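# Pull out the nearest yellow rod and lay its figures flat

## Task

Find the yellow rod closest to the right arm, slide it outward until it stops, then rotate it by 90 degrees so the figures on it end up horizontal. The rod must stay in that state after the robot lets go.

## Robot and tools

Robot: two arms, left_arm and right_arm, each with six revolute joints and a two-finger parallel gripper. Every arm has a fisheye wrist camera: cam_left_wrist and cam_right_wrist, both 672x504. Only these two cameras can be requested by name, or ["all"].

Frames: the scene frame has its origin at table-top height, halfway between the nominal arm bases. +z points up, +x points out across the table, and left_arm sits toward +y. These names do not correspond to image sides. Calibrated bases in the scene frame are left_arm (-0.028, +0.289, +0.027) m and right_arm (-0.040, -0.349, +0.007) m, each turned only slightly about z. Gripper positions, quaternions (wxyz), targets and wrist camera poses are reported in that arm's own base frame. The table and fixed cameras use the scene frame. The fingers point along the gripper's +z and close along its y. end_effector_position is the spot between the finger pads, about 1 cm short of the tips. Reported positions may be a few cm off, more so at long reach.

Command row: 14 numbers in one flat list covering both arms. The first 7 belong to left_arm and the next 7 to right_arm. Within each block the order is wrist pitch, shoulder, wrist yaw, wrist roll, elbow, waist, then gripper opening. Every value must lie in [-1, 1].

The six joint values are offsets, not poses. They count from the arm's Joint targets as they stood when the action (or move) began, not from the previous row. Repeating an offset in a later call moves the joint further. Scale: 1.0 equals 2.224 rad for waist, shoulder and elbow, and 8.485 rad for wrist pitch, wrist yaw and wrist roll. Sending 0 for all joints of an arm keeps it at its current targets.

The opening value is absolute: +1 is fully open and -1 is closed. Away from the ends it drives grip_measured toward that number. Sending 0 means half open, so to leave a gripper unchanged, resend its current command as shown in Tool commands.

Joint limits in rad: waist -2.618 to 3.054, shoulder 0 to 3.142, elbow 0 to 3.142, wrist pitch and wrist yaw -1.571 to 1.571, wrist roll -2.094 to 2.094. An action that would push a joint more than 0.059 rad beyond these is rejected for both arms. Each target is also kept within a lead of its measured angle: 0.339 rad for the big joints and 2.2 for the wrist. Targets that would carry the gripper more than 200 mm are scaled back.

Tools:
- execute_actions(actions, cameras): actions is a list of actions. Each action holds up to 15 rows at 1/30 s per row, about 0.5 s in total, and the last row is held if fewer are given. An empty list returns state plus images.
- move(target, speed, blend, opening_speed, grip_force, blocking, cameras): target is one 14-number row, or a list of up to 15 rows. Every row is an offset from the same starting Joint targets. All joints interpolate together, so the hand follows a curve. speed is the peak joint speed in rad/s, 0.01 to 12.57, default 0.5, given once or per target. blend, in rad, rounds corners between listed targets; 0 means stop at each one. opening_speed is a rate on the -1..+1 scale per second, at least 0.2. grip_force is newtons per pad, 10 to 50, given once or per arm; it persists, and values below 50 close slowly. blocking=false returns after about 0.5 s while the motion continues. Total path time is capped at 10 s, and there is no collision avoidance.
- wait(seconds 0 to 10), stop(), zoom_image(camera, region [x0,y0,x1,y1] in pixels, at most 504 by 504), read_manual(section) for licences only, and finished_scene(scene), which ends the scene for good.

Results: Joint positions (rad) and Joint velocities (rad/s) list each arm in the row order above, with the finger gap in m last (0.094 when fully open). Joint targets is the base for your next offsets. Joint torques are in N m, with positive meaning toward larger angles. Each arm unit has its own offset and gain, and entries 2, 5 and 6 wrap at ±28. grip_measured uses the opening scale and reads a little wide when empty. Call results include step readings. The move line reports done, off_target, moving, held or fault, and may add limits=held. Other lines include "joint sent to its limit", "joint command not followed" (the clearance check), MOTOR HOT and OVER-TEMPERATURE FAULT.

Cautions: do not let the arms press on or grip each other, and do not strike the table or heavy fixed parts. Avoid dropping things, releasing parts while they move, slamming, and pushing hard. Keep strain off the camera cables. Holding a load, a stretched pose or a blocked push heats motors. At 90 °C the arm folds away and stops responding. To end a push against something, command targets back past the measured positions. Close slowly on fragile parts and open well above grip_measured to let go. Leave the rod pulled out and turned before calling finished_scene.

Each tool is called after "Request:" as a command line: name --argument value for each argument, lists and objects as JSON in quotes; but a table of rows of numbers goes row by row, as --pt "numbers of a row", without its own name.

## Session

Request:
execute_actions --actions '[]'

Scene clock: 0.00 s.
left_arm: end_effector_position=(+0.4028, +0.0079, +0.1249) grip_measured=+1.000 end_effector_quat_wxyz=(+0.625, -0.028, +0.778, +0.057) | right_arm: end_effector_position=(+0.4019, -0.0301, +0.1142) grip_measured=+1.000 end_effector_quat_wxyz=(+0.608, +0.063, +0.791, -0.024)
Joint names: [wrist pitch, shoulder, wrist yaw, wrist roll, elbow, waist]
Joint positions: left_arm=[0.966 1.539 -0.191 0.014 0.356 -0.068 0.094] | right_arm=[0.914 1.54 0.073 0.059 0.363 -0.045 0.094]
Joint velocities: within noise
Joint torques (N m): no reading
Heat: left arm: 48 °C; right arm: 41 °C.
Joint targets: left_arm=[0.959 1.536 -0.192 0.014 0.359 -0.068] | right_arm=[0.904 1.537 0.071 0.060 0.366 -0.045]
Tool commands: left_gripper/opening=+1.0 right_gripper/opening=+1.0

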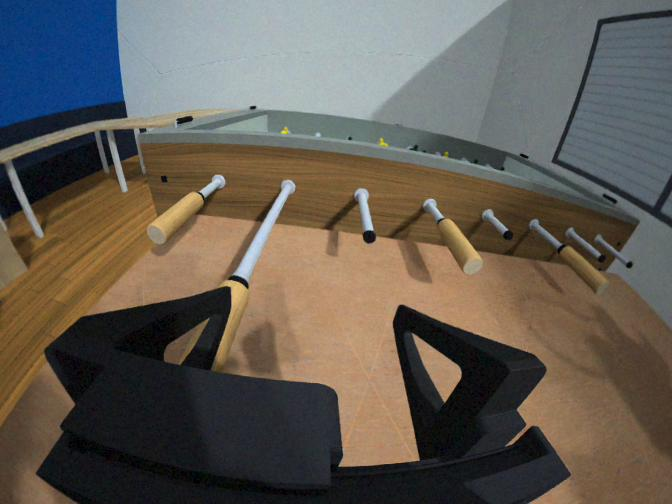

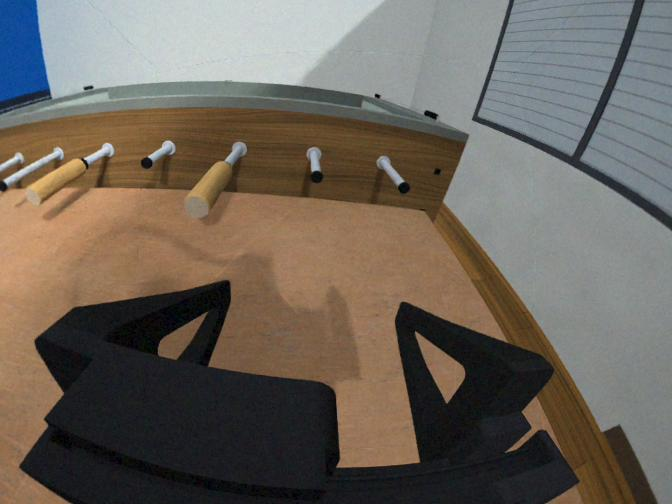

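Request:
zoom_image --camera "cam_left_wrist" --region '[220, 90, 560, 300]'

Request:
zoom_image --camera "cam_right_wrist" --region '[130, 70, 470, 280]'

Scaled by 1.482 from the camera's 672x504 image, which has a finer 960x720 frame.

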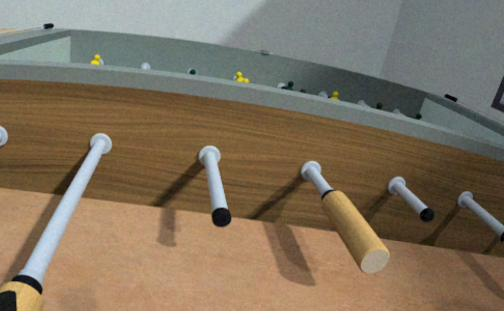

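Scaled by 1.482 from the camera's 672x504 image, which has a finer 960x720 frame.

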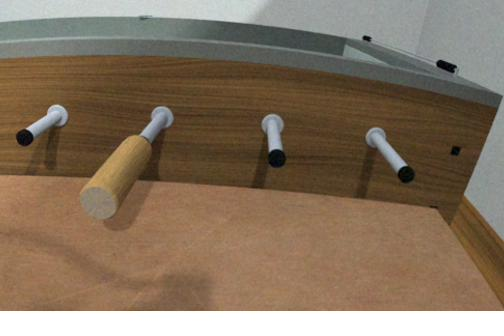

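Request:
move --target '[0,0,0,0,0,0,1,0.0599,0.3781,0.0296,-0.0071,0.2698,0.1506,1]' --cameras '["cam_right_wrist"]'

Scene clock: 55.93 s.
left_arm: end_effector_position=(+0.4028, +0.0079, +0.1249) grip_measured=+1.000 end_effector_quat_wxyz=(+0.625, -0.028, +0.778, +0.057) | right_arm: end_effector_position=(+0.5394, +0.1014, +0.0664) grip_measured=+1.000 end_effector_quat_wxyz=(+0.699, +0.011, +0.715, -0.013)
Joint names: [wrist pitch, shoulder, wrist yaw, wrist roll, elbow, waist]
Joint positions: left_arm=[0.966 1.539 -0.191 0.014 0.356 -0.068 0.094] | right_arm=[1.392 2.359 0.321 0.004 0.944 0.288 0.094]
Joint torques (N m): left_arm=[1.84 -6.37 -0.05 0.01 5.34 -0.06] | right_arm=[1.84 -8.23 0.04 -0.04 5.75 0.24]
Heat: left arm: 48 °C; right arm: 44 °C.
Joint targets: left_arm=[0.959 1.536 -0.192 0.014 0.359 -0.068] | right_arm=[1.412 2.378 0.322 0.000 0.966 0.290]
move: done
camera_calibration:
cam_right_wrist: T_world_to_cam=[[-0.0777115, -0.980089, 0.182719, 0.119777], [-0.423233, -0.133508, -0.89613, 0.33312], [0.902682, -0.146972, -0.404431, -0.3254], [0, 0, 0, 1]] pos_world=[0.444028, 0.114042, 0.145032]
Images, in order (width x height): cam_right_wrist 672x504.

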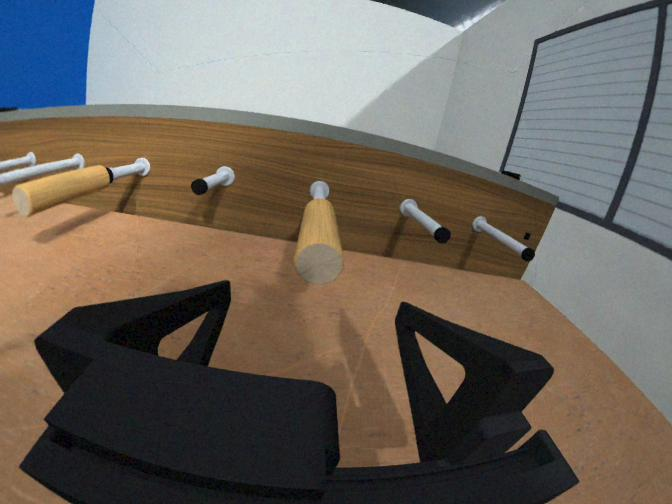

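Request:
move --target '[0,0,0,0,0,0,1,-0.0362,0.0886,-0.0081,0,0.2356,-0.031,1]' --speed 0.4 --cameras '["cam_right_wrist"]'

Scene clock: 75.50 s.
left_arm: end_effector_position=(+0.4028, +0.0079, +0.1249) grip_measured=+1.000 end_effector_quat_wxyz=(+0.625, -0.028, +0.778, +0.057) | right_arm: end_effector_position=(+0.6447, +0.1016, +0.0884) grip_measured=+1.000 end_effector_quat_wxyz=(+0.720, +0.019, +0.693, -0.010)
Joint names: [wrist pitch, shoulder, wrist yaw, wrist roll, elbow, waist]
Joint positions: left_arm=[0.966 1.539 -0.191 0.014 0.356 -0.068 0.094] | right_arm=[1.12 2.546 0.27 0.004 1.466 0.228 0.094]
Joint torques (N m): left_arm=[1.85 -6.34 -0.04 0.02 5.33 -0.03] | right_arm=[1.62 -9.92 -0.13 -0.04 7.54 -0.62]
Heat: left arm: 47 °C; right arm: 46 °C.
Joint targets: left_arm=[0.959 1.536 -0.192 0.014 0.359 -0.068] | right_arm=[1.105 2.575 0.253 0.000 1.490 0.221]
move: done
camera_calibration:
cam_right_wrist: T_world_to_cam=[[-0.0960171, -0.982076, 0.162198, 0.137913], [-0.369149, -0.116197, -0.922078, 0.363125], [0.924397, -0.14841, -0.351376, -0.430014], [0, 0, 0, 1]] pos_world=[0.544793, 0.113816, 0.161364]
Images, in order (width x height): cam_right_wrist 672x504.

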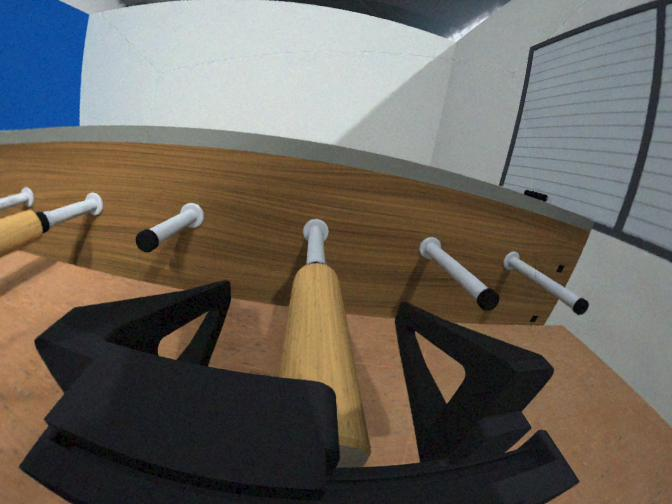

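Request:
move --target '[0,0,0,0,0,0,1,0,0.0202,0.0,0,0,-0.001,1]' --cameras '["cam_right_wrist"]'

Scene clock: 84.17 s.
left_arm: end_effector_position=(+0.4028, +0.0079, +0.1249) grip_measured=+1.000 end_effector_quat_wxyz=(+0.625, -0.028, +0.778, +0.057) | right_arm: end_effector_position=(+0.6423, +0.1010, +0.0541) grip_measured=+1.000 end_effector_quat_wxyz=(+0.700, +0.014, +0.714, -0.015)
Joint names: [wrist pitch, shoulder, wrist yaw, wrist roll, elbow, waist]
Joint positions: left_arm=[0.966 1.539 -0.191 0.014 0.356 -0.068 0.094] | right_arm=[1.112 2.598 0.27 0.004 1.466 0.228 0.094]
Joint torques (N m): left_arm=[1.86 -6.39 -0.05 0 5.38 -0.06] | right_arm=[1.67 -10.47 -0.13 -0.04 7.35 -0.81]
Heat: left arm: 47 °C; right arm: 45 °C.
Joint targets: left_arm=[0.959 1.536 -0.192 0.014 0.359 -0.068] | right_arm=[1.105 2.620 0.253 0.000 1.490 0.219]
move: done
camera_calibration:
cam_right_wrist: T_world_to_cam=[[-0.0861549, -0.979771, 0.180626, 0.135111], [-0.421598, -0.128412, -0.897644, 0.364178], [0.902681, -0.153488, -0.402006, -0.4228], [0, 0, 0, 1]] pos_world=[0.546831, 0.114248, 0.13253]
Images, in order (width x height): cam_right_wrist 672x504.

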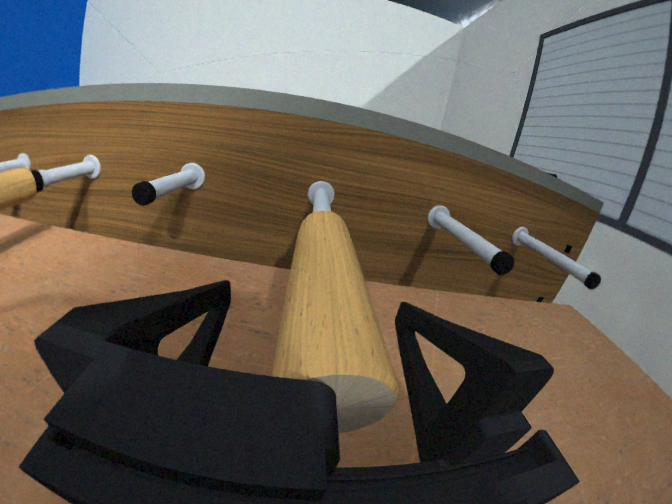

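Request:
move --target '[0,0,0,0,0,0,1,0,-0.0121,0.0,0,0,0,1]'

Request:
move --target '[0,0,0,0,0,0,1,0,0,0,0,0,0,-0.9]' --opening_speed 0.8 --cameras '["cam_right_wrist"]'

Scene clock: 96.17 s.
left_arm: end_effector_position=(+0.4028, +0.0079, +0.1249) grip_measured=+1.000 end_effector_quat_wxyz=(+0.625, -0.028, +0.778, +0.057) | right_arm: end_effector_position=(+0.6423, +0.1010, +0.0541) grip_measured=+1.000 end_effector_quat_wxyz=(+0.700, +0.014, +0.714, -0.015)
Joint names: [wrist pitch, shoulder, wrist yaw, wrist roll, elbow, waist]
Joint positions: left_arm=[0.966 1.539 -0.191 0.014 0.356 -0.068 0.094] | right_arm=[1.112 2.598 0.27 0.004 1.466 0.228 0.094]
Joint torques (N m): left_arm=[1.83 -6.35 -0.05 0 5.31 -0.05] | right_arm=[1.66 -12.53 -0.13 -0.04 7.35 -0.83]
Heat: left arm: 47 °C; right arm: 45 °C.
Joint targets: left_arm=[0.959 1.536 -0.192 0.014 0.359 -0.068] | right_arm=[1.105 2.593 0.253 0.000 1.490 0.219]
move: done

Scene clock: 98.77 s.
left_arm: end_effector_position=(+0.4028, +0.0079, +0.1249) grip_measured=+1.000 end_effector_quat_wxyz=(+0.625, -0.028, +0.778, +0.057) | right_arm: end_effector_position=(+0.6423, +0.1017, +0.0541) grip_measured=-0.347 end_effector_quat_wxyz=(+0.700, +0.013, +0.714, -0.014)
Joint names: [wrist pitch, shoulder, wrist yaw, wrist roll, elbow, waist]
Joint positions: left_arm=[0.966 1.539 -0.191 0.014 0.356 -0.068 0.094] | right_arm=[1.112 2.598 0.266 0.004 1.466 0.228 0.031]
Joint torques (N m): left_arm=[1.84 -6.39 -0.04 0.01 5.34 -0.03] | right_arm=[1.66 -12.53 -0.09 -0.04 7.34 -0.83]
Heat: left arm: 47 °C; right arm: 45 °C.
Joint targets: left_arm=[0.959 1.536 -0.192 0.014 0.359 -0.068] | right_arm=[1.105 2.593 0.253 0.000 1.490 0.219]
move: done
camera_calibration:
cam_right_wrist: T_world_to_cam=[[-0.0824519, -0.980119, 0.180466, 0.133533], [-0.421085, -0.129862, -0.897677, 0.364117], [0.903266, -0.150007, -0.402006, -0.423454], [0, 0, 0, 1]] pos_world=[0.546826, 0.114643, 0.13253]
Images, in order (width x height): cam_right_wrist 672x504.

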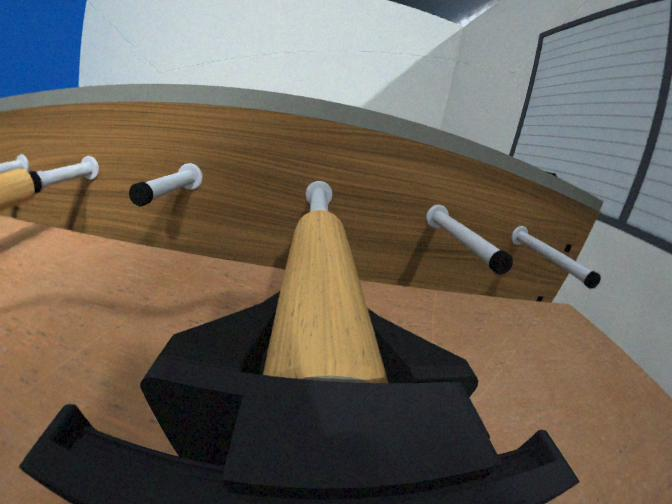

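Request:
move --target '[0,0,0,0,0,0,1,0,0,0.0,0,0,0,0.7]' --opening_speed 1.5

Request:
move --target '[0,0,0,0,0,0,1,0,-0.0162,0.0,0,0,0,0.7]' --cameras '["cam_right_wrist"]'

Scene clock: 106.73 s.
left_arm: end_effector_position=(+0.4028, +0.0079, +0.1249) grip_measured=+1.000 end_effector_quat_wxyz=(+0.625, -0.028, +0.778, +0.057) | right_arm: end_effector_position=(+0.6423, +0.1017, +0.0541) grip_measured=+0.698 end_effector_quat_wxyz=(+0.700, +0.013, +0.714, -0.014)
Joint names: [wrist pitch, shoulder, wrist yaw, wrist roll, elbow, waist]
Joint positions: left_arm=[0.966 1.539 -0.191 0.014 0.356 -0.068 0.094] | right_arm=[1.112 2.598 0.266 0.003 1.466 0.228 0.08]
Joint torques (N m): left_arm=[1.85 -6.37 -0.05 0.01 5.35 -0.06] | right_arm=[1.67 -12.55 -0.09 -0.04 7.34 -0.83]
Heat: left arm: 47 °C; right arm: 45 °C.
Joint targets: left_arm=[0.959 1.536 -0.192 0.014 0.359 -0.068] | right_arm=[1.105 2.593 0.253 0.000 1.490 0.219]
move: done

Scene clock: 107.57 s.
left_arm: end_effector_position=(+0.4028, +0.0079, +0.1249) grip_measured=+1.000 end_effector_quat_wxyz=(+0.625, -0.028, +0.778, +0.057) | right_arm: end_effector_position=(+0.6431, +0.1019, +0.0627) grip_measured=+0.698 end_effector_quat_wxyz=(+0.705, +0.014, +0.709, -0.013)
Joint names: [wrist pitch, shoulder, wrist yaw, wrist roll, elbow, waist]
Joint positions: left_arm=[0.966 1.539 -0.191 0.014 0.356 -0.068 0.094] | right_arm=[1.112 2.584 0.266 0.003 1.466 0.228 0.08]
Joint torques (N m): left_arm=[1.84 -6.39 -0.03 0.01 5.34 -0.03] | right_arm=[1.66 -14.53 -0.1 -0.04 7.38 -0.83]
Heat: left arm: 47 °C; right arm: 45 °C.
Joint targets: left_arm=[0.959 1.536 -0.192 0.014 0.359 -0.068] | right_arm=[1.105 2.557 0.253 0.000 1.490 0.219]
move: done
camera_calibration:
cam_right_wrist: T_world_to_cam=[[-0.0847432, -0.980605, 0.176725, 0.133908], [-0.409101, -0.127482, -0.90354, 0.364632], [0.908546, -0.148867, -0.390363, -0.424937], [0, 0, 0, 1]] pos_world=[0.546594, 0.114536, 0.139915]
Images, in order (width x height): cam_right_wrist 672x504.

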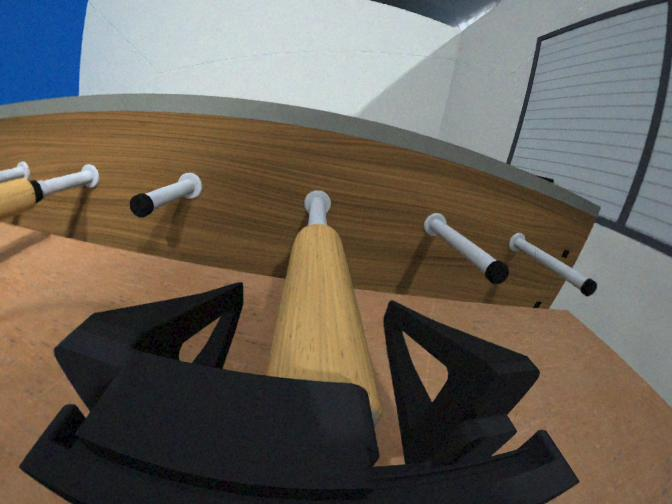

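Request:
move --target '[0,0,0,0,0,0,1,0,-0.0065,0.0,0,0,0,0.7]'

Request:
move --target '[0,0,0,0,0,0,1,0,0,0,0,0,0,-1]' --opening_speed 0.8 --cameras '["cam_right_wrist"]'

Scene clock: 116.63 s.
left_arm: end_effector_position=(+0.4028, +0.0079, +0.1249) grip_measured=+1.000 end_effector_quat_wxyz=(+0.625, -0.028, +0.778, +0.057) | right_arm: end_effector_position=(+0.6438, +0.1021, +0.0716) grip_measured=+0.698 end_effector_quat_wxyz=(+0.710, +0.015, +0.704, -0.011)
Joint names: [wrist pitch, shoulder, wrist yaw, wrist roll, elbow, waist]
Joint positions: left_arm=[0.966 1.539 -0.191 0.014 0.356 -0.068 0.094] | right_arm=[1.112 2.57 0.266 0.003 1.466 0.228 0.08]
Joint torques (N m): left_arm=[1.84 -6.34 -0.03 0.02 5.34 -0.06] | right_arm=[1.59 -14.24 -0.1 -0.04 7.46 -0.81]
Heat: left arm: 47 °C; right arm: 45 °C.
Joint targets: left_arm=[0.959 1.536 -0.192 0.014 0.359 -0.068] | right_arm=[1.105 2.543 0.253 0.000 1.490 0.219]
move: done

Scene clock: 118.97 s.
left_arm: end_effector_position=(+0.4028, +0.0079, +0.1249) grip_measured=+1.000 end_effector_quat_wxyz=(+0.625, -0.028, +0.778, +0.057) | right_arm: end_effector_position=(+0.6439, +0.1025, +0.0716) grip_measured=-0.299 end_effector_quat_wxyz=(+0.710, +0.014, +0.704, -0.010)
Joint names: [wrist pitch, shoulder, wrist yaw, wrist roll, elbow, waist]
Joint positions: left_arm=[0.966 1.539 -0.191 0.014 0.356 -0.068 0.094] | right_arm=[1.112 2.57 0.263 0.003 1.466 0.228 0.033]
Joint torques (N m): left_arm=[1.84 -6.35 -0.04 0 5.35 -0.05] | right_arm=[1.66 -14.41 -0.07 -0.03 7.45 -0.83]
Heat: left arm: 47 °C; right arm: 45 °C.
Joint targets: left_arm=[0.959 1.536 -0.192 0.014 0.359 -0.068] | right_arm=[1.105 2.543 0.253 0.000 1.490 0.219]
move: done
camera_calibration:
cam_right_wrist: T_world_to_cam=[[-0.0845805, -0.981385, 0.172425, 0.133351], [-0.396265, -0.125643, -0.909499, 0.364988], [0.914232, -0.145252, -0.378262, -0.426857], [0, 0, 0, 1]] pos_world=[0.546157, 0.114725, 0.147499]
Images, in order (width x height): cam_right_wrist 672x504.

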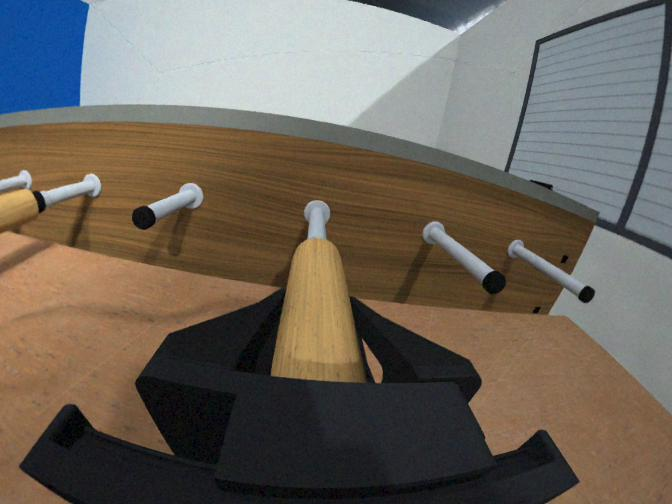

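Request:
move --target '[0,0,0,0,0,0,1,0,0,0,0.187,0,0,-1]' --speed 0.9 --cameras '["all"]'

Scene clock: 134.33 s.
left_arm: end_effector_position=(+0.4028, +0.0079, +0.1249) grip_measured=+1.000 end_effector_quat_wxyz=(+0.625, -0.028, +0.778, +0.057) | right_arm: end_effector_position=(+0.6442, +0.1056, +0.0748) grip_measured=-0.299 end_effector_quat_wxyz=(+0.507, +0.502, +0.491, +0.500)
Joint names: [wrist pitch, shoulder, wrist yaw, wrist roll, elbow, waist]
Joint positions: left_arm=[0.966 1.539 -0.191 0.014 0.356 -0.068 0.094] | right_arm=[1.112 2.565 0.246 1.572 1.466 0.228 0.033]
Joint torques (N m): left_arm=[1.84 -6.35 -0.05 0.01 5.35 -0.05] | right_arm=[1.66 -14.01 0.11 0.15 7.49 -0.83]
Heat: left arm: 47 °C; right arm: 45 °C.
Joint targets: left_arm=[0.959 1.536 -0.192 0.014 0.359 -0.068] | right_arm=[1.105 2.543 0.253 1.586 1.490 0.219]
move: done
camera_calibration:
cam_right_wrist: T_world_to_cam=[[-0.0397889, -0.173584, -0.984015, 0.10807], [-0.380689, 0.913154, -0.145691, 0.19153], [0.923847, 0.368807, -0.102415, -0.506646], [0, 0, 0, 1]] pos_world=[0.545277, 0.0307177, 0.0823588]

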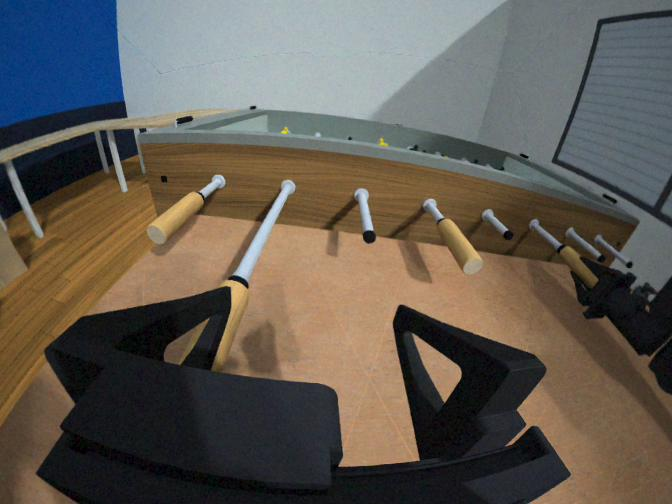

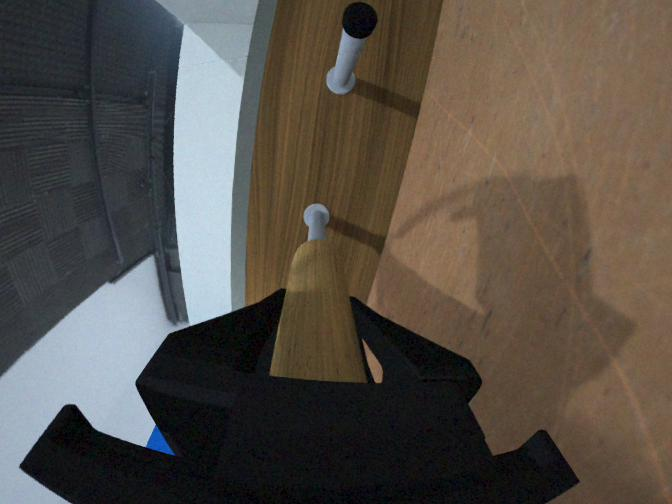

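Request:
move --pt "0 0 0 0 0 0 1 0.0203 -0.054 0.0038 0 -0.1311 0.0144 -1" --pt "0 0 0 0 0 0 1 0.0376 -0.0922 0.0081 0 -0.2356 0.031 -1" --pt "0 0 0 0 0 0 1 0.0547 -0.121 0.0138 0 -0.3291 0.0526 -1" --blend 0.05 --speed 0.25 --cameras '["all"]'

Scene clock: 159.27 s.
left_arm: end_effector_position=(+0.4028, +0.0079, +0.1249) grip_measured=+1.000 end_effector_quat_wxyz=(+0.625, -0.028, +0.778, +0.057) | right_arm: end_effector_position=(+0.5106, +0.1072, +0.0713) grip_measured=-0.299 end_effector_quat_wxyz=(+0.499, +0.506, +0.501, +0.494)
Joint names: [wrist pitch, shoulder, wrist yaw, wrist roll, elbow, waist]
Joint positions: left_arm=[0.966 1.539 -0.191 0.014 0.356 -0.068 0.094] | right_arm=[1.474 2.308 0.326 1.577 0.819 0.316 0.033]
Joint torques (N m): left_arm=[1.83 -6.34 -0.04 0.01 5.35 -0.08] | right_arm=[2.45 -11.86 0.53 0.11 -0.79 1.78]
Heat: left arm: 47 °C; right arm: 45 °C.
Joint targets: left_arm=[0.959 1.536 -0.192 0.014 0.359 -0.068] | right_arm=[1.554 2.274 0.371 1.586 0.758 0.336]
joint sent to its limit (right arm) — the wrist pitch, upper limit.
move: off_target (right_arm); right_arm: the wrist pitch is farthest, 0.096 rad from its target
camera_calibration:
cam_right_wrist: T_world_to_cam=[[-0.0647527, -0.176506, -0.982167, 0.112638], [-0.391463, 0.909833, -0.137698, 0.143994], [0.917913, 0.375566, -0.12801, -0.380063], [0, 0, 0, 1]] pos_world=[0.412527, 0.0316093, 0.081805]

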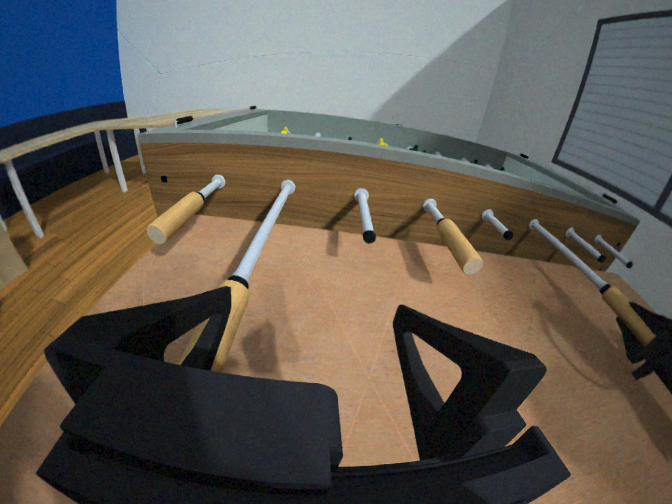

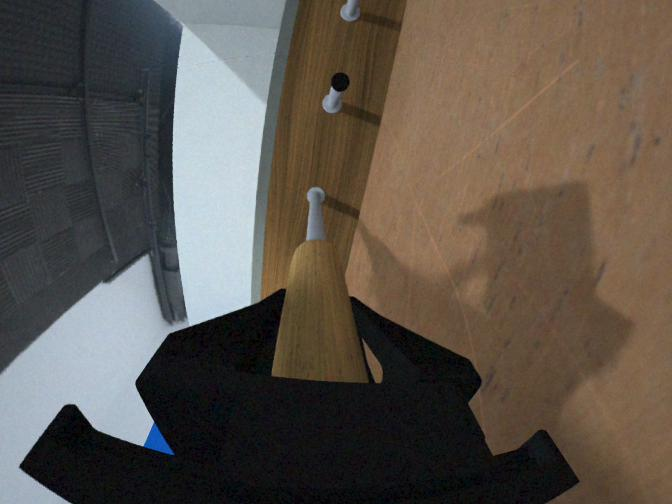

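Request:
move --target '[0,0,0,0,0,0,1,-0.0026,-0.0375,0.0037,0,-0.0468,0.014,-1]' --speed 0.2 --cameras '["all"]'

Scene clock: 168.73 s.
left_arm: end_effector_position=(+0.4028, +0.0079, +0.1249) grip_measured=+1.000 end_effector_quat_wxyz=(+0.625, -0.028, +0.778, +0.057) | right_arm: end_effector_position=(+0.5094, +0.1070, +0.0767) grip_measured=-0.299 end_effector_quat_wxyz=(+0.494, +0.510, +0.508, +0.487)
Joint names: [wrist pitch, shoulder, wrist yaw, wrist roll, elbow, waist]
Joint positions: left_arm=[0.966 1.539 -0.191 0.014 0.356 -0.068 0.094] | right_arm=[1.414 2.26 0.325 1.577 0.807 0.316 0.033]
Joint torques (N m): left_arm=[1.84 -6.35 -0.04 0.01 5.37 -0.06] | right_arm=[2.8 -14.69 0.89 0.11 -7.76 4.57]
Heat: left arm: 47 °C; right arm: 47 °C.
Joint targets: left_arm=[0.959 1.536 -0.192 0.014 0.359 -0.068] | right_arm=[1.532 2.190 0.402 1.587 0.654 0.367]
move: off_target (right_arm); right_arm: the elbow is farthest, 0.153 rad from its target
camera_calibration:
cam_right_wrist: T_world_to_cam=[[-0.086896, -0.183171, -0.979233, 0.129612], [-0.395535, 0.908499, -0.134841, 0.146413], [0.914331, 0.375604, -0.151396, -0.374572], [0, 0, 0, 1]] pos_world=[0.411657, 0.031416, 0.0899542]

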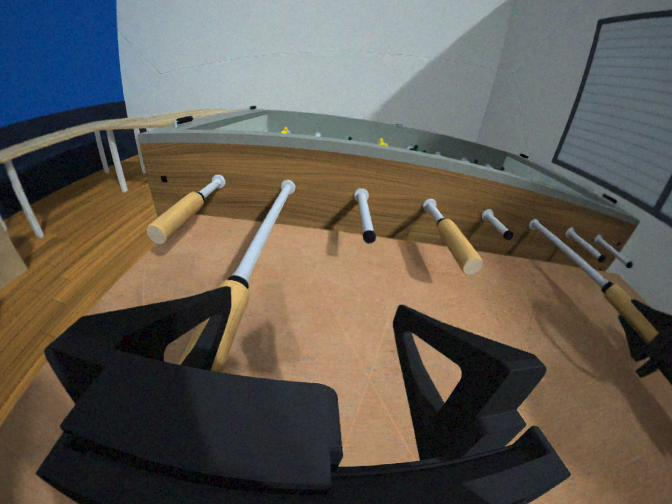

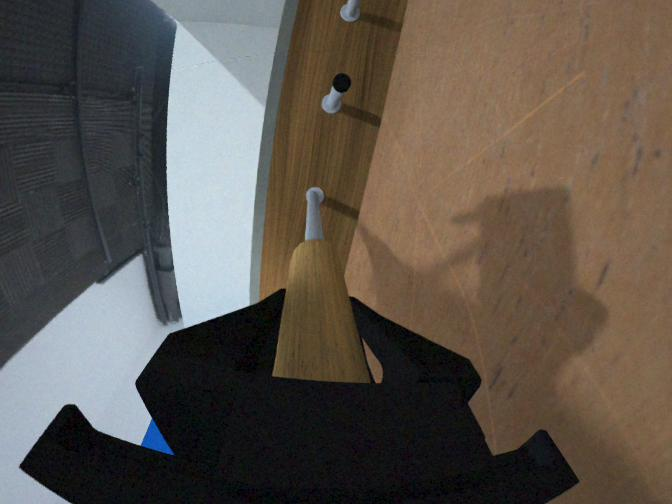

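Request:
move --target '[0,0,0,0,0,0,1,-0.0075,0.046,-0.0083,-0.001,0.068,-0.0202,-1]'

Request:
move --target '[0,0,0,0,0,0,1,0,0,0,0,0,0,0.5]' --opening_speed 0.8 --cameras '["all"]'

Scene clock: 177.83 s.
left_arm: end_effector_position=(+0.4028, +0.0079, +0.1249) grip_measured=+1.000 end_effector_quat_wxyz=(+0.625, -0.028, +0.778, +0.057) | right_arm: end_effector_position=(+0.5123, +0.1078, +0.0747) grip_measured=-0.299 end_effector_quat_wxyz=(+0.496, +0.508, +0.505, +0.491)
Joint names: [wrist pitch, shoulder, wrist yaw, wrist roll, elbow, waist]
Joint positions: left_arm=[0.966 1.539 -0.191 0.014 0.356 -0.068 0.094] | right_arm=[1.434 2.284 0.321 1.578 0.823 0.315 0.033]
Joint torques (N m): left_arm=[1.84 -6.34 -0.05 0.02 5.37 -0.06] | right_arm=[2.04 -8.29 0.16 0.01 2.54 0.69]
Heat: left arm: 47 °C; right arm: 50 °C.
Joint targets: left_arm=[0.959 1.536 -0.192 0.014 0.359 -0.068] | right_arm=[1.468 2.293 0.331 1.578 0.805 0.322]
move: done

Scene clock: 179.93 s.
left_arm: end_effector_position=(+0.4028, +0.0079, +0.1249) grip_measured=+1.000 end_effector_quat_wxyz=(+0.625, -0.028, +0.778, +0.057) | right_arm: end_effector_position=(+0.5116, +0.1075, +0.0720) grip_measured=+0.498 end_effector_quat_wxyz=(+0.494, +0.509, +0.508, +0.488)
Joint names: [wrist pitch, shoulder, wrist yaw, wrist roll, elbow, waist]
Joint positions: left_arm=[0.966 1.539 -0.191 0.014 0.356 -0.068 0.094] | right_arm=[1.427 2.284 0.322 1.578 0.82 0.315 0.07]
Joint torques (N m): left_arm=[1.83 -6.41 -0.04 0.01 5.34 -0.06] | right_arm=[2.1 -8.29 0.15 0.01 2.73 0.69]
Heat: left arm: 47 °C; right arm: 50 °C.
Joint targets: left_arm=[0.959 1.536 -0.192 0.014 0.359 -0.068] | right_arm=[1.468 2.293 0.332 1.578 0.805 0.322]
move: off_target (right_arm); right_arm: the wrist pitch is farthest, 0.041 rad from its target
camera_calibration:
cam_right_wrist: T_world_to_cam=[[-0.0852916, -0.182309, -0.979535, 0.124398], [-0.396759, 0.908023, -0.134452, 0.146881], [0.913952, 0.377171, -0.149779, -0.377561], [0, 0, 0, 1]] pos_world=[0.413959, 0.0317125, 0.0850499]

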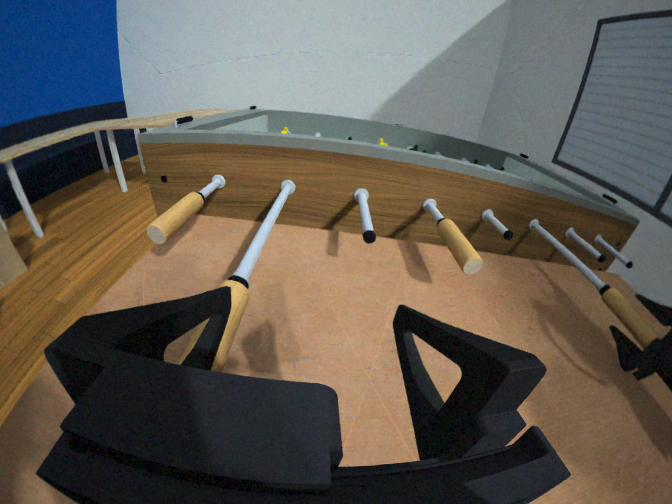

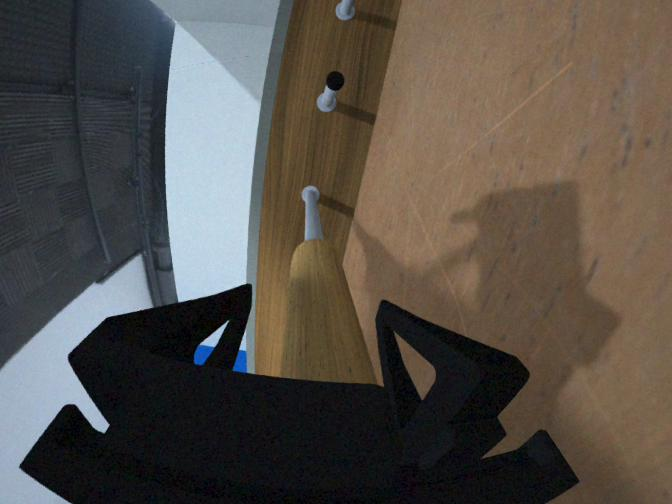

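Request:
finished_scene --scene 1

The scene is finished: the task was done.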